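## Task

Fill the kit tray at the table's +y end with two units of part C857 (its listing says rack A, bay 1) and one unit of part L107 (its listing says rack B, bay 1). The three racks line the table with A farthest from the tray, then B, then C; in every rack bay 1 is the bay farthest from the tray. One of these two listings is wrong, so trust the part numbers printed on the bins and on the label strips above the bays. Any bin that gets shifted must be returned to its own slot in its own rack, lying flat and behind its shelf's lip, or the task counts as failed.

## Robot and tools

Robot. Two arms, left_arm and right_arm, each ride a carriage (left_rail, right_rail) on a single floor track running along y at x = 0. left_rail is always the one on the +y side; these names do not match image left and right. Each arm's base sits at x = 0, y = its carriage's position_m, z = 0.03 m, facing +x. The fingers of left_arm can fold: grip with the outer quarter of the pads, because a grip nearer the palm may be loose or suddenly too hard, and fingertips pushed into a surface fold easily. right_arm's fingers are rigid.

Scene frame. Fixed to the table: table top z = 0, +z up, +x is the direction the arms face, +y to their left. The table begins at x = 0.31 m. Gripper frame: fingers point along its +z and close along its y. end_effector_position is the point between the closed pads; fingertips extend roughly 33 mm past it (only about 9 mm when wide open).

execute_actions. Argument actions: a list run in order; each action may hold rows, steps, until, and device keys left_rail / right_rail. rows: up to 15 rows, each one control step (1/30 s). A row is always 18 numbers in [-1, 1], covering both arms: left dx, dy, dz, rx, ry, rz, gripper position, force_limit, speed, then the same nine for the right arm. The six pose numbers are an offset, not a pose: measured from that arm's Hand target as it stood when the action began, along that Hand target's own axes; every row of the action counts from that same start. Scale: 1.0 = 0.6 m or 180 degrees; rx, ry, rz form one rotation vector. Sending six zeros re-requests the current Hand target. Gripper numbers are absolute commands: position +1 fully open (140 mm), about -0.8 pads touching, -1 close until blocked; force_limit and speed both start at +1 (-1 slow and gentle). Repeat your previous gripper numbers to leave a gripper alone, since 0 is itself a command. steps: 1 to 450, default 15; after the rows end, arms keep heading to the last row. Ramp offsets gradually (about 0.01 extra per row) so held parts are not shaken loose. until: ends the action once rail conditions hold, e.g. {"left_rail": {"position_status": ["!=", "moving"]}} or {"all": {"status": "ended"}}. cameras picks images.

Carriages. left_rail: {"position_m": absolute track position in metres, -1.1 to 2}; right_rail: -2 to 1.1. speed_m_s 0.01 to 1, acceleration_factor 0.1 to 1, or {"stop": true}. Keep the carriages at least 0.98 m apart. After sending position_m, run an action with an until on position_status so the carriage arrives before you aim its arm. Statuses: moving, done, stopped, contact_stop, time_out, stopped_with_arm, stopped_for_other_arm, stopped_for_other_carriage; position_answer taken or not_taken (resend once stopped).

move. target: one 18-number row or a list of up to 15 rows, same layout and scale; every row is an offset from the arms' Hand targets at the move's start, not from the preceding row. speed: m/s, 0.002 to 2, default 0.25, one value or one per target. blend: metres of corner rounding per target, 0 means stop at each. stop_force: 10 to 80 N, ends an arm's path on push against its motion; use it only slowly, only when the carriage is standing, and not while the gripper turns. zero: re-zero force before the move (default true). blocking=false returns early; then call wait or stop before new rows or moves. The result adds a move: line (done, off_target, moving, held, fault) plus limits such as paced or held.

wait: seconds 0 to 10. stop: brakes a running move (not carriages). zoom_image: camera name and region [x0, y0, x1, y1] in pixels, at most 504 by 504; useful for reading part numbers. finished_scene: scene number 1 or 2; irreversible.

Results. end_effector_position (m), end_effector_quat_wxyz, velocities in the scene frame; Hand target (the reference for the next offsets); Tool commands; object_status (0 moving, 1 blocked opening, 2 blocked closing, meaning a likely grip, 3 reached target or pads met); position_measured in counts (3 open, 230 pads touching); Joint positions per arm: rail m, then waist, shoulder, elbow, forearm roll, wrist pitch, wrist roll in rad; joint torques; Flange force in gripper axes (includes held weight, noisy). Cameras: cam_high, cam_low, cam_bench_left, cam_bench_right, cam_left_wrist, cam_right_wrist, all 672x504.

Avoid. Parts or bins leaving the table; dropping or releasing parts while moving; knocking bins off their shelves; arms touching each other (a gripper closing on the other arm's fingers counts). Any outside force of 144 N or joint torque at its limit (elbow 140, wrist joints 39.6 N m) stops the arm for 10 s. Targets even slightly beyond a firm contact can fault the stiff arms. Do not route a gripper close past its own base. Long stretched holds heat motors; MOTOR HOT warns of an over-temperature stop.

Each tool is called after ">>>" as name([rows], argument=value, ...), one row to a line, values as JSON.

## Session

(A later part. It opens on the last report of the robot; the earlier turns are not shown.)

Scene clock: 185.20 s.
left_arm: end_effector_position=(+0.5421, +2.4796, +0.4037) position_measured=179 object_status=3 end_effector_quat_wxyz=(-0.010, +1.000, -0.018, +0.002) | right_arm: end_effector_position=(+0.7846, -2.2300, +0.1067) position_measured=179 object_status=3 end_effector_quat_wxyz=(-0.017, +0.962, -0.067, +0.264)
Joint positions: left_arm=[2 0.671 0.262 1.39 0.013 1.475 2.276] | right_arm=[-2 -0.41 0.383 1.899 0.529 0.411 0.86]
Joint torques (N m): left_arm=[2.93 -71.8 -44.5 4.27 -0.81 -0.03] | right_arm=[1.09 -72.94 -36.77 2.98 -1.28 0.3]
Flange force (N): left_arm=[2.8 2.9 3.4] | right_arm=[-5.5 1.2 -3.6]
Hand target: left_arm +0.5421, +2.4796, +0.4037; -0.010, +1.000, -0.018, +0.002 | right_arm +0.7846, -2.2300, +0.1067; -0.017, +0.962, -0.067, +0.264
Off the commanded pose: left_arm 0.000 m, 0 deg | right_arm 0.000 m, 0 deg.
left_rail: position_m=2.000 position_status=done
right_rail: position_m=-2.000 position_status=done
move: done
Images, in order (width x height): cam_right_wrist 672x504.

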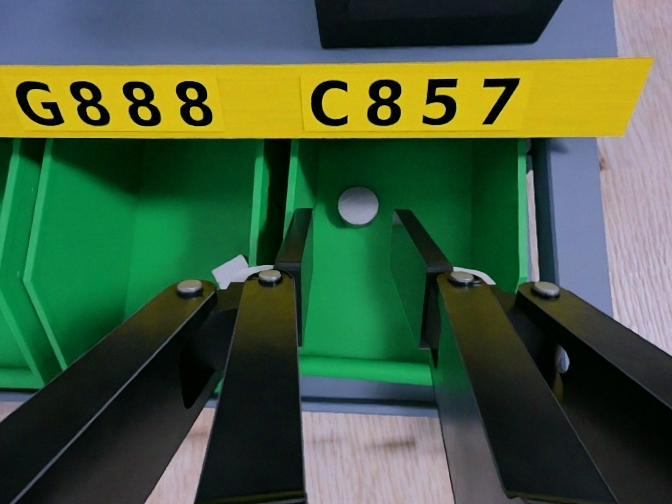

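>>> move(target=[0,0,0,0,0,0,-0.4,-1,-1,-0.008,0.011,0.085,0,0,0,-0.42,-1,-1], speed=0.06, stop_force=15, cameras=["cam_right_wrist"])

>>> move(target=[0,0,0,0,0,0,-0.4,-1,-1,-0.001,0.0,0.06,0,0,0,-0.42,-1,-1], speed=0.015, stop_force=12, cameras=["cam_right_wrist"])

Scene clock: 188.53 s.
left_arm: end_effector_position=(+0.5421, +2.4796, +0.4037) position_measured=179 object_status=3 end_effector_quat_wxyz=(-0.010, +1.000, -0.018, +0.002) | right_arm: end_effector_position=(+0.8058, -2.2360, +0.0600) position_measured=182 object_status=3 end_effector_quat_wxyz=(-0.017, +0.962, -0.067, +0.264)
Joint positions: left_arm=[2 0.671 0.262 1.39 0.013 1.475 2.276] | right_arm=[-2 -0.405 0.464 1.881 0.61 0.356 0.776]
Joint torques (N m): left_arm=[2.98 -71.91 -44.38 4.35 -0.74 -0.09] | right_arm=[1.47 -78.77 -34.98 2.58 -1.03 0.46]
Flange force (N): left_arm=[2.4 2.9 3.2] | right_arm=[-6.3 2.1 -3.8]
Hand target: left_arm +0.5421, +2.4796, +0.4037; -0.010, +1.000, -0.018, +0.002 | right_arm +0.8058, -2.2360, +0.0600; -0.017, +0.962, -0.067, +0.264
Off the commanded pose: left_arm 0.000 m, 0 deg | right_arm 0.000 m, 0 deg.
left_rail: position_m=2.000 position_status=done
right_rail: position_m=-2.000 position_status=done
move: done
Images, in order (width x height): cam_right_wrist 672x504.

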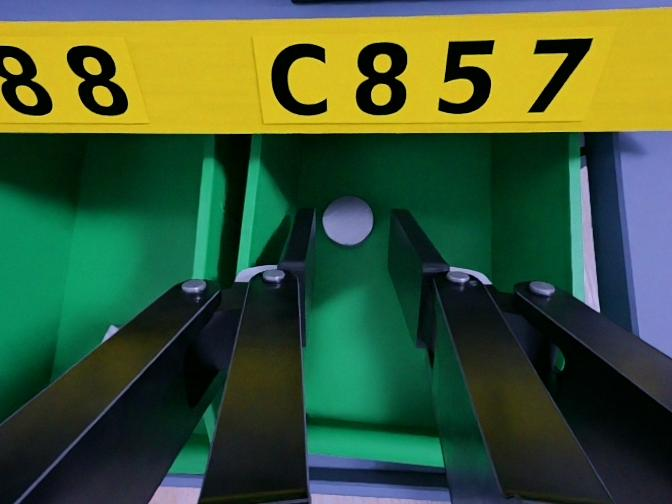

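Scene clock: 190.07 s.
left_arm: end_effector_position=(+0.5421, +2.4796, +0.4037) position_measured=179 object_status=3 end_effector_quat_wxyz=(-0.010, +1.000, -0.018, +0.002) | right_arm: end_effector_position=(+0.8127, -2.2360, +0.0481) position_measured=182 object_status=3 end_effector_quat_wxyz=(-0.017, +0.962, -0.067, +0.264)
Joint positions: left_arm=[2 0.671 0.262 1.39 0.013 1.475 2.276] | right_arm=[-2 -0.401 0.486 1.873 0.63 0.342 0.758]
Joint torques (N m): left_arm=[2.86 -71.52 -44.49 4.32 -0.83 -0.02] | right_arm=[6.29 -63.53 -33.64 2.88 -2.08 0.49]
Flange force (N): left_arm=[2.2 3.3 3.2] | right_arm=[-10.4 3.6 -33.1]
Hand target: left_arm +0.5421, +2.4796, +0.4037; -0.010, +1.000, -0.018, +0.002 | right_arm +0.8127, -2.2360, +0.0481; -0.017, +0.962, -0.067, +0.264 (not the last commanded pose)
Off the commanded pose: left_arm 0.000 m, 0 deg | right_arm 0.022 m, 0 deg.
left_rail: position_m=2.000 position_status=done
right_rail: position_m=-2.000 position_status=done
move: contact (right_arm)
Images, in order (width x height): cam_right_wrist 672x504.

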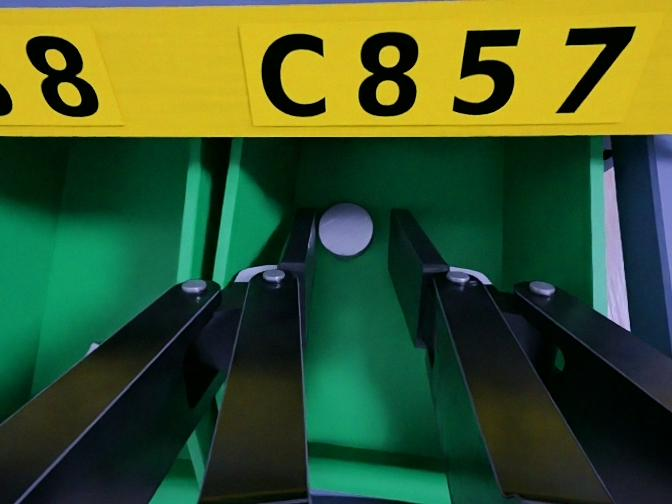

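>>> execute_actions([
  {"rows":[[0,0,0,0,0,0,-0.4,-1,-1,0,0,-0.0015,0,0,0,-1,-1,-1]],"steps":75},
], cameras=[])

>>> move(target=[0,0,0,0,0,0,-0.4,-1,-1,0,0,-0.17,0,0,0,-1,-1,-1], speed=0.06, cameras=["cam_right_wrist"])

Scene clock: 194.60 s.
left_arm: end_effector_position=(+0.5421, +2.4796, +0.4037) position_measured=179 object_status=3 end_effector_quat_wxyz=(-0.010, +1.000, -0.018, +0.002) | right_arm: end_effector_position=(+0.8122, -2.2360, +0.0488) position_measured=201 object_status=2 end_effector_quat_wxyz=(-0.017, +0.962, -0.067, +0.264)
Joint positions: left_arm=[2 0.671 0.262 1.39 0.013 1.475 2.276] | right_arm=[-2 -0.402 0.485 1.874 0.628 0.343 0.759]
Joint torques (N m): left_arm=[3.36 -72.33 -44.7 4.31 -0.77 -0.03] | right_arm=[0.71 -67.92 -28.17 1.85 -0.29 0.34]
Flange force (N): left_arm=[3.1 3.3 3.6] | right_arm=[-0.7 -0.6 -18.4]
Hand target: left_arm +0.5421, +2.4796, +0.4037; -0.010, +1.000, -0.018, +0.002 | right_arm +0.8122, -2.2360, +0.0488; -0.017, +0.962, -0.067, +0.264
Off the commanded pose: left_arm 0.000 m, 0 deg | right_arm 0.000 m, 0 deg.
left_rail: position_m=2.000 position_status=done
right_rail: position_m=-2.000 position_status=done
No camera images: "cameras" was empty.

Scene clock: 196.63 s.
left_arm: end_effector_position=(+0.5421, +2.4796, +0.4037) position_measured=179 object_status=3 end_effector_quat_wxyz=(-0.010, +1.000, -0.018, +0.002) | right_arm: end_effector_position=(+0.7601, -2.2358, +0.1365) position_measured=202 object_status=2 end_effector_quat_wxyz=(-0.017, +0.962, -0.067, +0.264)
Joint positions: left_arm=[2 0.671 0.262 1.39 0.013 1.475 2.276] | right_arm=[-2 -0.433 0.323 1.92 0.506 0.454 0.869]
Joint torques (N m): left_arm=[2.39 -71.78 -44.59 4.42 -0.82 -0.08] | right_arm=[0.43 -67.56 -37.7 3.06 -1.18 0.43]
Flange force (N): left_arm=[2.0 2.6 3.8] | right_arm=[-6.1 0.4 -3.4]
Hand target: left_arm +0.5421, +2.4796, +0.4037; -0.010, +1.000, -0.018, +0.002 | right_arm +0.7601, -2.2358, +0.1365; -0.017, +0.962, -0.067, +0.264
Off the commanded pose: left_arm 0.000 m, 0 deg | right_arm 0.000 m, 0 deg.
left_rail: position_m=2.000 position_status=done
right_rail: position_m=-2.000 position_status=done
move: done
Images, in order (width x height): cam_right_wrist 672x504.

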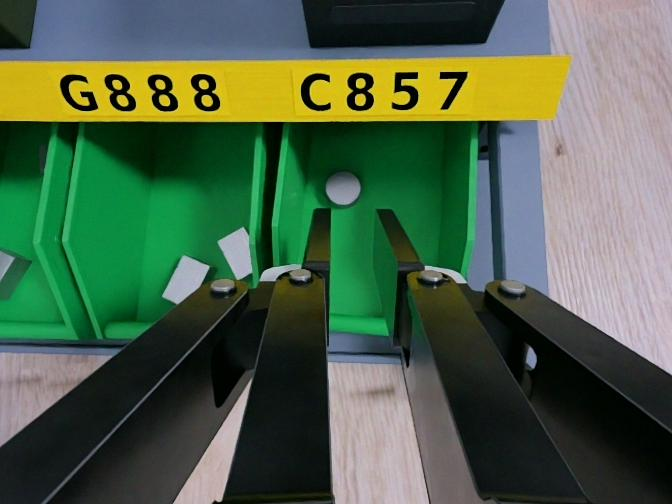

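>>> move(target=[0,0,0,0,0,0,-0.4,-1,-1,0.025,-0.003,0.115,0,-0.06,0,-0.42,-1,0], speed=0.1, cameras=["cam_right_wrist"])

>>> move(target=[0,0,0,0,0,0,-0.4,-1,-1,0,0.0,0.09,0,0,0,-0.42,-1,0], speed=0.02, stop_force=15, cameras=["cam_right_wrist"])

>>> execute_actions([
  {"rows":[[0,0,0,0,0,0,-0.4,-1,-1,0,0,0,0,0,0,-1,-1,-1]],"steps":75},
], cameras=["cam_right_wrist"])

Scene clock: 201.57 s.
left_arm: end_effector_position=(+0.5421, +2.4796, +0.4037) position_measured=179 object_status=3 end_effector_quat_wxyz=(-0.010, +1.000, -0.018, +0.002) | right_arm: end_effector_position=(+0.8083, -2.2362, +0.0850) position_measured=182 object_status=3 end_effector_quat_wxyz=(-0.024, +0.983, -0.065, +0.173)
Joint positions: left_arm=[2 0.671 0.262 1.39 0.013 1.475 2.276] | right_arm=[-2 -0.385 0.482 1.73 0.259 0.628 1.131]
Joint torques (N m): left_arm=[3.31 -71.86 -44.4 4.31 -0.8 0.01] | right_arm=[1.29 -82.82 -37.33 3.35 -1.02 0.38]
Flange force (N): left_arm=[3.0 3.3 3.4] | right_arm=[-5.9 1.1 -3.1]
Hand target: left_arm +0.5421, +2.4796, +0.4037; -0.010, +1.000, -0.018, +0.002 | right_arm +0.8083, -2.2362, +0.0849; -0.024, +0.983, -0.065, +0.173
Off the commanded pose: left_arm 0.000 m, 0 deg | right_arm 0.000 m, 0 deg.
left_rail: position_m=2.000 position_status=done
right_rail: position_m=-2.000 position_status=done
move: done
Images, in order (width x height): cam_right_wrist 672x504.

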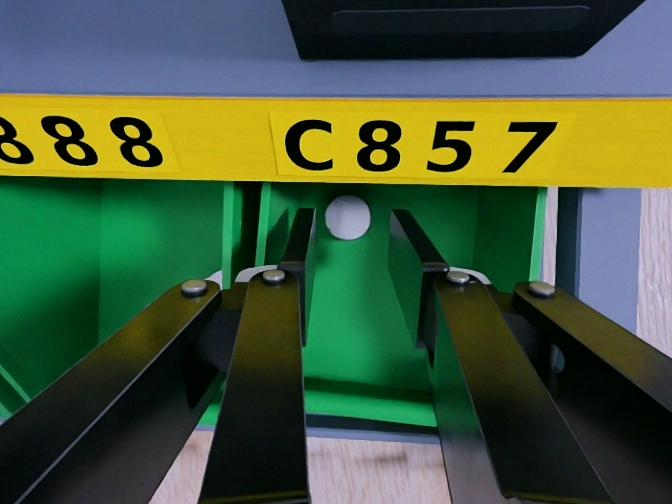

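Scene clock: 204.23 s.
left_arm: end_effector_position=(+0.5421, +2.4796, +0.4037) position_measured=179 object_status=3 end_effector_quat_wxyz=(-0.010, +1.000, -0.018, +0.002) | right_arm: end_effector_position=(+0.8224, -2.2353, +0.0467) position_measured=182 object_status=3 end_effector_quat_wxyz=(-0.024, +0.983, -0.065, +0.173)
Joint positions: left_arm=[2 0.671 0.262 1.39 0.013 1.475 2.276] | right_arm=[-2 -0.377 0.537 1.724 0.274 0.579 1.119]
Joint torques (N m): left_arm=[2.84 -71.22 -44.75 4.36 -0.81 -0.01] | right_arm=[5.37 -64.25 -31.98 3.99 -3.54 0.26]
Flange force (N): left_arm=[1.5 4.0 3.6] | right_arm=[-12.4 0.7 -37.6]
Hand target: left_arm +0.5421, +2.4796, +0.4037; -0.010, +1.000, -0.018, +0.002 | right_arm +0.8224, -2.2353, +0.0467; -0.024, +0.983, -0.065, +0.173 (not the last commanded pose)
Off the commanded pose: left_arm 0.000 m, 0 deg | right_arm 0.013 m, 0 deg.
left_rail: position_m=2.000 position_status=done
right_rail: position_m=-2.000 position_status=done
move: contact (right_arm)
Images, in order (width x height): cam_right_wrist 672x504.

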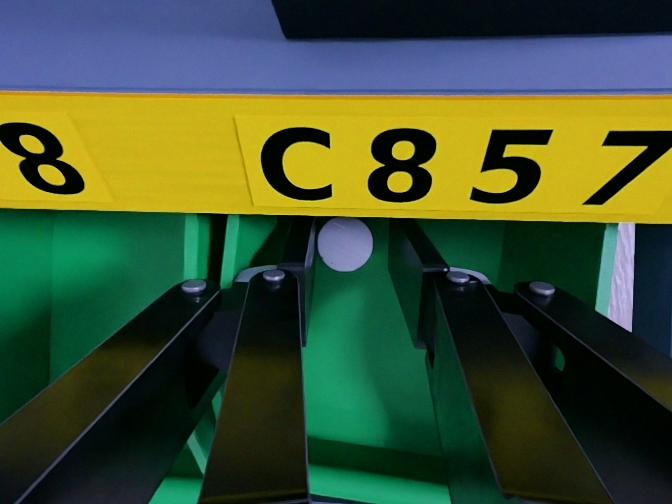

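Scene clock: 206.93 s.
left_arm: end_effector_position=(+0.5421, +2.4796, +0.4037) position_measured=179 object_status=3 end_effector_quat_wxyz=(-0.010, +1.000, -0.018, +0.002) | right_arm: end_effector_position=(+0.8224, -2.2353, +0.0467) position_measured=195 object_status=2 end_effector_quat_wxyz=(-0.024, +0.983, -0.065, +0.173)
Joint positions: left_arm=[2 0.671 0.262 1.39 0.013 1.475 2.276] | right_arm=[-2 -0.377 0.537 1.724 0.274 0.579 1.119]
Joint torques (N m): left_arm=[2.6 -72.02 -44.64 4.33 -0.82 -0.04] | right_arm=[9.97 -68.4 -24.13 4.67 2.16 0.59]
Flange force (N): left_arm=[2.0 2.7 3.6] | right_arm=[-0.1 9.3 -24.7]
Hand target: left_arm +0.5421, +2.4796, +0.4037; -0.010, +1.000, -0.018, +0.002 | right_arm +0.8224, -2.2353, +0.0467; -0.024, +0.983, -0.065, +0.173
Off the commanded pose: left_arm 0.000 m, 0 deg | right_arm 0.000 m, 0 deg.
left_rail: position_m=2.000 position_status=done
right_rail: position_m=-2.000 position_status=done
Images, in order (width x height): cam_right_wrist 672x504.

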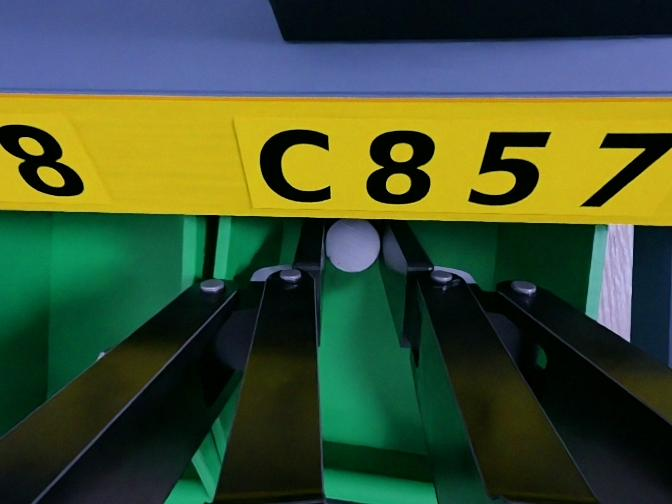

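>>> move([
  [0,0,0,0,0,0,-0.4,-1,-1,0,0,-0.15,0,0,0,-1,-1,-1],
  [0,0,0,0,0,0,-0.4,-1,-1,-0.14,0,-0.55,0,-0.11,0,-1,-1,-1],
], speed=[0.06,0.25], blend=[0.02,0], cameras=["cam_right_wrist"])

>>> execute_actions([
  {"right_rail":{"position_m":1.02},"steps":300,"until":{"all":{"status":"ended"}}},
], cameras=["cam_right_wrist"])

Scene clock: 213.23 s.
left_arm: end_effector_position=(+0.5421, +2.4796, +0.4037) position_measured=179 object_status=3 end_effector_quat_wxyz=(-0.010, +1.000, -0.018, +0.002) | right_arm: end_effector_position=(+0.6311, -2.2317, +0.3283) position_measured=195 object_status=2 end_effector_quat_wxyz=(-0.034, +0.998, -0.060, +0.001)
Joint positions: left_arm=[2 0.671 0.262 1.39 0.013 1.475 2.276] | right_arm=[-2 -0.435 0.217 1.585 0.066 1.363 1.241]
Joint torques (N m): left_arm=[3.08 -72.17 -44.45 4.33 -0.72 -0.02] | right_arm=[0.94 -62.9 -43.77 4.04 -0.23 0.43]
Flange force (N): left_arm=[3.1 2.6 3.6] | right_arm=[-6.8 0.3 2.1]
Hand target: left_arm +0.5421, +2.4796, +0.4037; -0.010, +1.000, -0.018, +0.002 | right_arm +0.6311, -2.2317, +0.3284; -0.034, +0.998, -0.060, +0.001
Off the commanded pose: left_arm 0.000 m, 0 deg | right_arm 0.000 m, 0 deg.
left_rail: position_m=2.000 position_status=done
right_rail: position_m=-2.000 position_status=done
move: done
Images, in order (width x height): cam_right_wrist 672x504.

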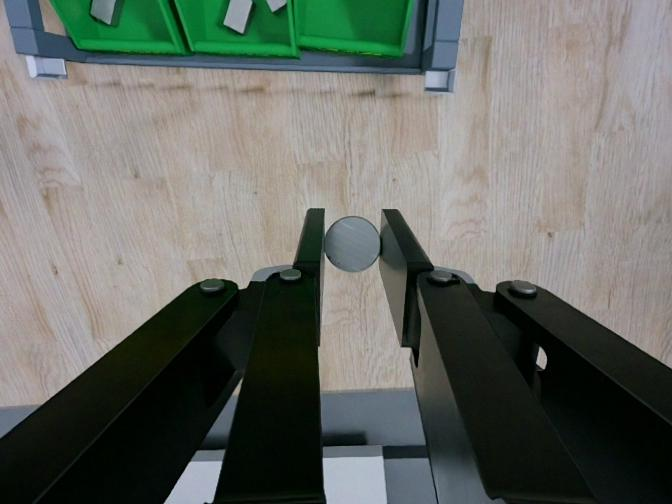

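Scene clock: 217.77 s.
left_arm: end_effector_position=(+0.5421, +2.4796, +0.4037) position_measured=179 object_status=3 end_effector_quat_wxyz=(-0.010, +1.000, -0.018, +0.002) | right_arm: end_effector_position=(+0.6310, +0.7883, +0.3284) position_measured=195 object_status=2 end_effector_quat_wxyz=(-0.034, +0.998, -0.060, +0.001)
Joint positions: left_arm=[2 0.671 0.262 1.39 0.013 1.475 2.276] | right_arm=[1.02 -0.435 0.217 1.585 0.066 1.363 1.241]
Joint torques (N m): left_arm=[3.04 -71.67 -44.64 4.35 -0.74 -0.01] | right_arm=[0.9 -63.08 -43.57 4.05 -0.3 0.4]
Flange force (N): left_arm=[2.5 3.5 3.7] | right_arm=[-6.1 0.2 1.6]
Hand target: left_arm +0.5421, +2.4796, +0.4037; -0.010, +1.000, -0.018, +0.002 | right_arm +0.6311, +0.7883, +0.3284; -0.034, +0.998, -0.060, +0.001
Tool commands: left_gripper/position=-0.4 left_gripper/force_limit=-1.0 left_gripper/speed=-1.0 right_gripper/position=-1.0 right_gripper/force_limit=-1.0 right_gripper/speed=-1.0
Off the commanded pose: left_arm 0.000 m, 0 deg | right_arm 0.000 m, 0 deg.
left_rail: position_m=2.000 position_status=done
right_rail: position_m=1.020 position_status=done
Images, in order (width x height): cam_right_wrist 672x504.

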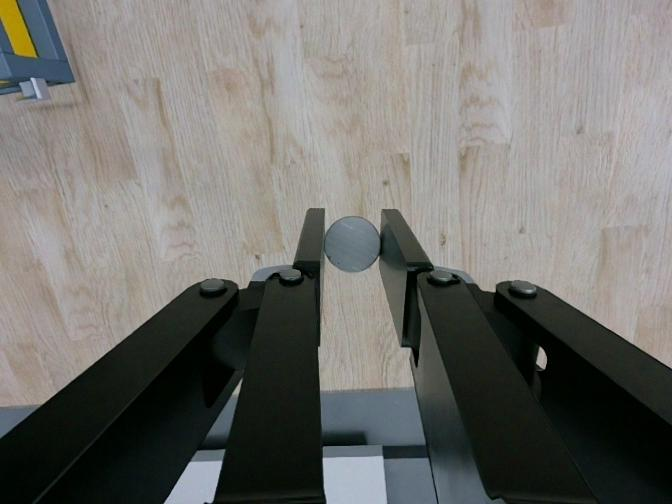

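>>> move(target=[0,0,0,0,0,0,-0.4,-1,-1,-0.125,-0.96,0,0,0,0,-1,-1,-1], speed=0.4, cameras=[])

>>> move(target=[0,0,0,0,0,0,-0.4,-1,-1,-0.125,-0.96,0.35,0,0,0,-1,-1,-1], cameras=["cam_right_wrist"])

Scene clock: 222.00 s.
left_arm: end_effector_position=(+0.5421, +2.4796, +0.4037) position_measured=179 object_status=3 end_effector_quat_wxyz=(-0.010, +1.000, -0.018, +0.002) | right_arm: end_effector_position=(+0.6257, +1.3678, +0.3681) position_measured=195 object_status=2 end_effector_quat_wxyz=(-0.034, +0.998, -0.060, +0.001)
Joint positions: left_arm=[2 0.671 0.262 1.39 0.013 1.475 2.276] | right_arm=[1.02 0.431 0.244 1.479 0.06 1.385 2.113]
Joint torques (N m): left_arm=[3.35 -71.22 -44.65 4.34 -0.76 -0.14] | right_arm=[1.14 -66.92 -44.31 4.04 -0.39 0.43]
Flange force (N): left_arm=[2.0 4.0 3.4] | right_arm=[-3.3 5.0 1.9]
Hand target: left_arm +0.5421, +2.4796, +0.4037; -0.010, +1.000, -0.018, +0.002 | right_arm +0.6257, +1.3679, +0.3681; -0.034, +0.998, -0.060, +0.001
Off the commanded pose: left_arm 0.000 m, 0 deg | right_arm 0.000 m, 0 deg.
left_rail: position_m=2.000 position_status=done
right_rail: position_m=1.020 position_status=done
move: done
No camera images: "cameras" was empty.

Scene clock: 225.23 s.
left_arm: end_effector_position=(+0.5421, +2.4796, +0.4037) position_measured=179 object_status=3 end_effector_quat_wxyz=(-0.010, +1.000, -0.018, +0.002) | right_arm: end_effector_position=(+0.6216, +1.9616, +0.1983) position_measured=195 object_status=2 end_effector_quat_wxyz=(-0.034, +0.998, -0.060, +0.001)
Joint positions: left_arm=[2 0.671 0.262 1.39 0.013 1.475 2.276] | right_arm=[1.02 0.947 1.1 0.352 0.035 1.63 2.641]
Joint torques (N m): left_arm=[2.87 -71.46 -44.53 4.36 -0.72 0.03] | right_arm=[0.91 -134.29 -44.72 4.05 -0.38 0.43]
Flange force (N): left_arm=[1.9 3.5 3.6] | right_arm=[0.0 0.0 0.0]
Hand target: left_arm +0.5421, +2.4796, +0.4037; -0.010, +1.000, -0.018, +0.002 | right_arm +0.6216, +1.9617, +0.1983; -0.034, +0.998, -0.060, +0.001
Off the commanded pose: left_arm 0.000 m, 0 deg | right_arm 0.000 m, 0 deg.
left_rail: position_m=2.000 position_status=done
right_rail: position_m=1.020 position_status=done
move: done
Images, in order (width x height): cam_right_wrist 672x504.

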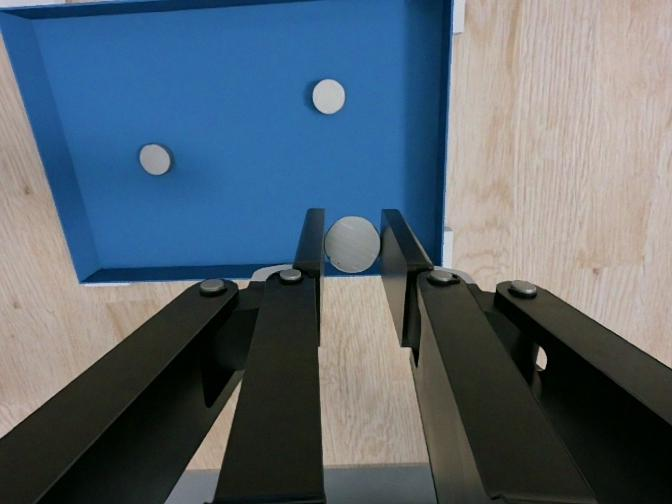

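>>> move(target=[0,0,0,0,0,0,-0.4,-1,-1,0,-0.02,0.256,0,0,0,-1,-1,-1], speed=0.12, cameras=["cam_right_wrist"])

>>> move(target=[0,0,0,0,0,0,-0.4,-1,-1,0,0,0.0085,0,0,0,-1,-1,-1], speed=0.01, cameras=[])

>>> execute_actions([
  {"rows":[[0,0,0,0,0,0,-0.4,-1,-1,0,0,0,0,0,0,-0.45,-1,-1]],"steps":30},
], cameras=[])

>>> move([
  [0,0,0,0,0,0,-0.4,-1,-1,0,0,-0.4,0,0,0,-0.45,-1,-1],
  [0,0,0,0,0,0,-0.4,-1,-1,0.1,0.9,-0.5,0,0,0,-0.45,-1,-1],
], blend=0.03, cameras=["cam_bench_left","cam_high"])

>>> zoom_image(camera="cam_bench_left", region=[340, 290, 470, 370])

>>> zoom_image(camera="cam_high", region=[190, 140, 310, 250])

Scene clock: 229.67 s.
left_arm: end_effector_position=(+0.5421, +2.4796, +0.4037) position_measured=179 object_status=3 end_effector_quat_wxyz=(-0.010, +1.000, -0.018, +0.002) | right_arm: end_effector_position=(+0.6241, +1.9840, +0.0459) position_measured=195 object_status=2 end_effector_quat_wxyz=(-0.034, +0.998, -0.060, +0.001)
Joint positions: left_arm=[2 0.671 0.262 1.39 0.013 1.475 2.276] | right_arm=[1.02 0.956 1.169 0.486 0.034 1.426 2.644]
Joint torques (N m): left_arm=[3.17 -72.14 -44.46 4.29 -0.81 -0.02] | right_arm=[0.5 -137.23 -43.8 3.9 -0.6 0.41]
Flange force (N): left_arm=[3.0 2.9 3.3] | right_arm=[0.0 0.0 0.0]
Hand target: left_arm +0.5421, +2.4796, +0.4037; -0.010, +1.000, -0.018, +0.002 | right_arm +0.6241, +1.9840, +0.0459; -0.034, +0.998, -0.060, +0.001
Off the commanded pose: left_arm 0.000 m, 0 deg | right_arm 0.000 m, 0 deg.
left_rail: position_m=2.000 position_status=done
right_rail: position_m=1.020 position_status=done
move: done
Images, in order (width x height): cam_right_wrist 672x504.

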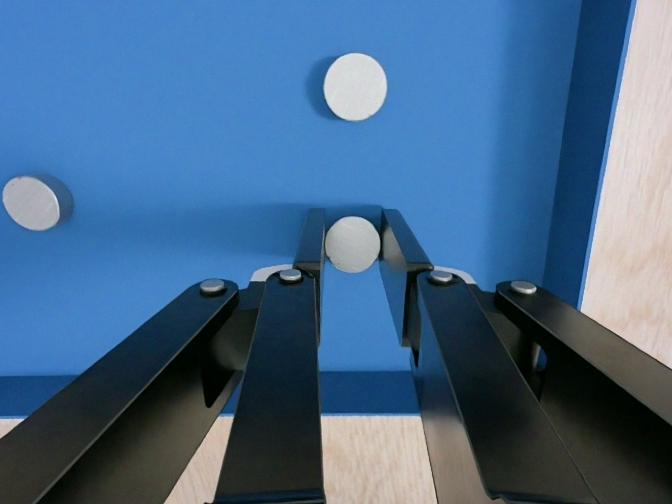

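Scene clock: 230.40 s.
left_arm: end_effector_position=(+0.5421, +2.4796, +0.4037) position_measured=179 object_status=3 end_effector_quat_wxyz=(-0.010, +1.000, -0.018, +0.002) | right_arm: end_effector_position=(+0.6241, +1.9844, +0.0410) position_measured=195 object_status=2 end_effector_quat_wxyz=(-0.034, +0.998, -0.060, +0.001)
Joint positions: left_arm=[2 0.671 0.262 1.39 0.013 1.475 2.276] | right_arm=[1.02 0.957 1.172 0.49 0.034 1.42 2.644]
Joint torques (N m): left_arm=[3.18 -71.61 -44.38 4.38 -0.76 -0.07] | right_arm=[2.28 -112.56 -34.4 4.42 -2.91 0.4]
Flange force (N): left_arm=[2.8 3.1 3.4] | right_arm=[0.0 0.0 0.0]
Hand target: left_arm +0.5421, +2.4796, +0.4037; -0.010, +1.000, -0.018, +0.002 | right_arm +0.6241, +1.9844, +0.0408; -0.034, +0.998, -0.060, +0.001
Off the commanded pose: left_arm 0.000 m, 0 deg | right_arm 0.000 m, 0 deg.
left_rail: position_m=2.000 position_status=done
right_rail: position_m=1.020 position_status=done
move: done
No camera images: "cameras" was empty.

Scene clock: 231.60 s.
left_arm: end_effector_position=(+0.5421, +2.4796, +0.4037) position_measured=179 object_status=3 end_effector_quat_wxyz=(-0.010, +1.000, -0.018, +0.002) | right_arm: end_effector_position=(+0.6241, +1.9844, +0.0408) position_measured=186 object_status=3 end_effector_quat_wxyz=(-0.034, +0.998, -0.060, +0.001)
Joint positions: left_arm=[2 0.671 0.262 1.39 0.013 1.475 2.276] | right_arm=[1.02 0.957 1.172 0.49 0.034 1.42 2.644]
Joint torques (N m): left_arm=[3.01 -71.8 -44.61 4.34 -0.75 0] | right_arm=[1.14 -136.88 -44.67 4 -0.46 0.43]
Flange force (N): left_arm=[2.5 3.1 3.7] | right_arm=[0.0 0.0 0.0]
Hand target: left_arm +0.5421, +2.4796, +0.4037; -0.010, +1.000, -0.018, +0.002 | right_arm +0.6241, +1.9844, +0.0408; -0.034, +0.998, -0.060, +0.001
Off the commanded pose: left_arm 0.000 m, 0 deg | right_arm 0.000 m, 0 deg.
left_rail: position_m=2.000 position_status=done
right_rail: position_m=1.020 position_status=done
No camera images: "cameras" was empty.

Scene clock: 235.23 s.
left_arm: end_effector_position=(+0.5421, +2.4796, +0.4037) position_measured=179 object_status=3 end_effector_quat_wxyz=(-0.010, +1.000, -0.018, +0.002) | right_arm: end_effector_position=(+0.6170, +1.4218, +0.3028) position_measured=186 object_status=3 end_effector_quat_wxyz=(-0.034, +0.998, -0.060, +0.001)
Joint positions: left_arm=[2 0.671 0.262 1.39 0.013 1.475 2.276] | right_arm=[1.02 0.505 0.296 1.53 0.059 1.277 2.18]
Joint torques (N m): left_arm=[3.59 -72.18 -44.76 4.4 -0.83 -0.05] | right_arm=[0.69 -70.6 -43.24 3.96 -0.43 0.63]
Flange force (N): left_arm=[3.1 3.7 3.6] | right_arm=[-3.9 5.0 0.5]
Hand target: left_arm +0.5421, +2.4796, +0.4037; -0.010, +1.000, -0.018, +0.002 | right_arm +0.6170, +1.4218, +0.3029; -0.034, +0.998, -0.060, +0.001
Off the commanded pose: left_arm 0.000 m, 0 deg | right_arm 0.000 m, 0 deg.
left_rail: position_m=2.000 position_status=done
right_rail: position_m=1.020 position_status=done
move: done
Images, in order (width x height): cam_high 672x504, cam_bench_left 672x504.

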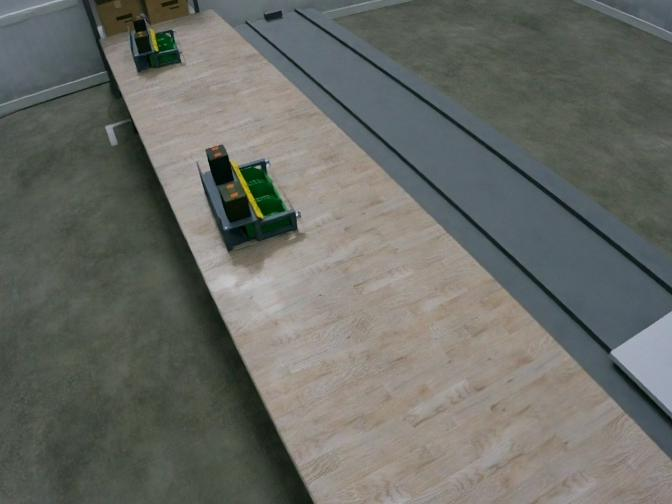

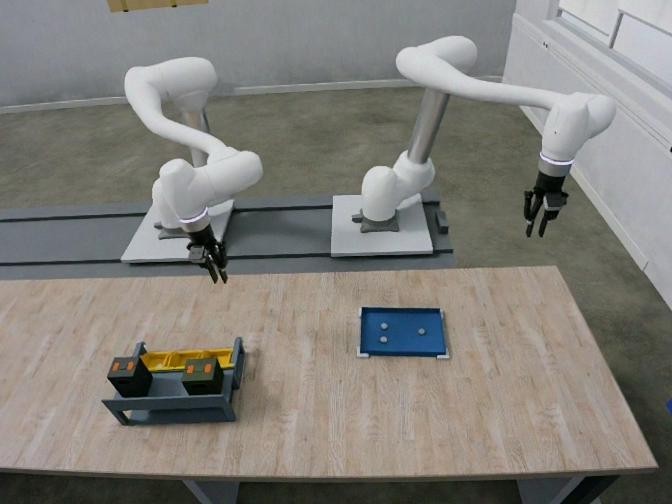

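Scaled by 3.877 from the camera's 672x504 image, which has a finer 960x720 frame.

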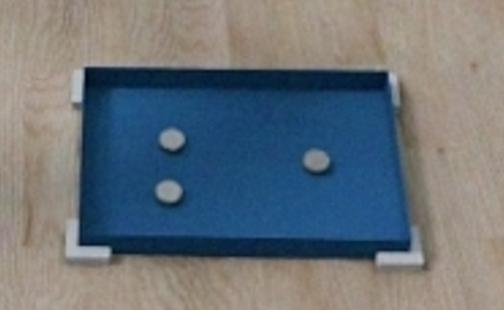

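Scaled by 4.200 from the camera's 672x504 image, which has a finer 960x720 frame.

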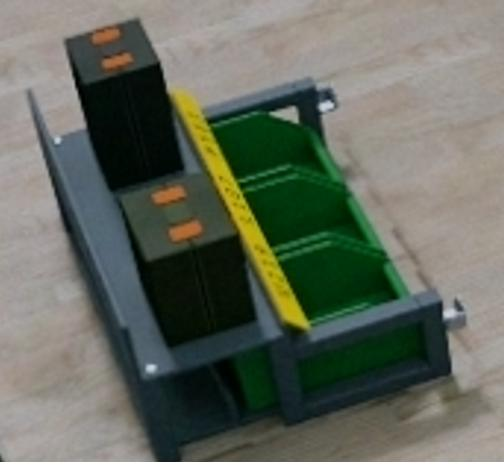

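>>> finished_scene(scene=1)

The scene is finished: the task was done.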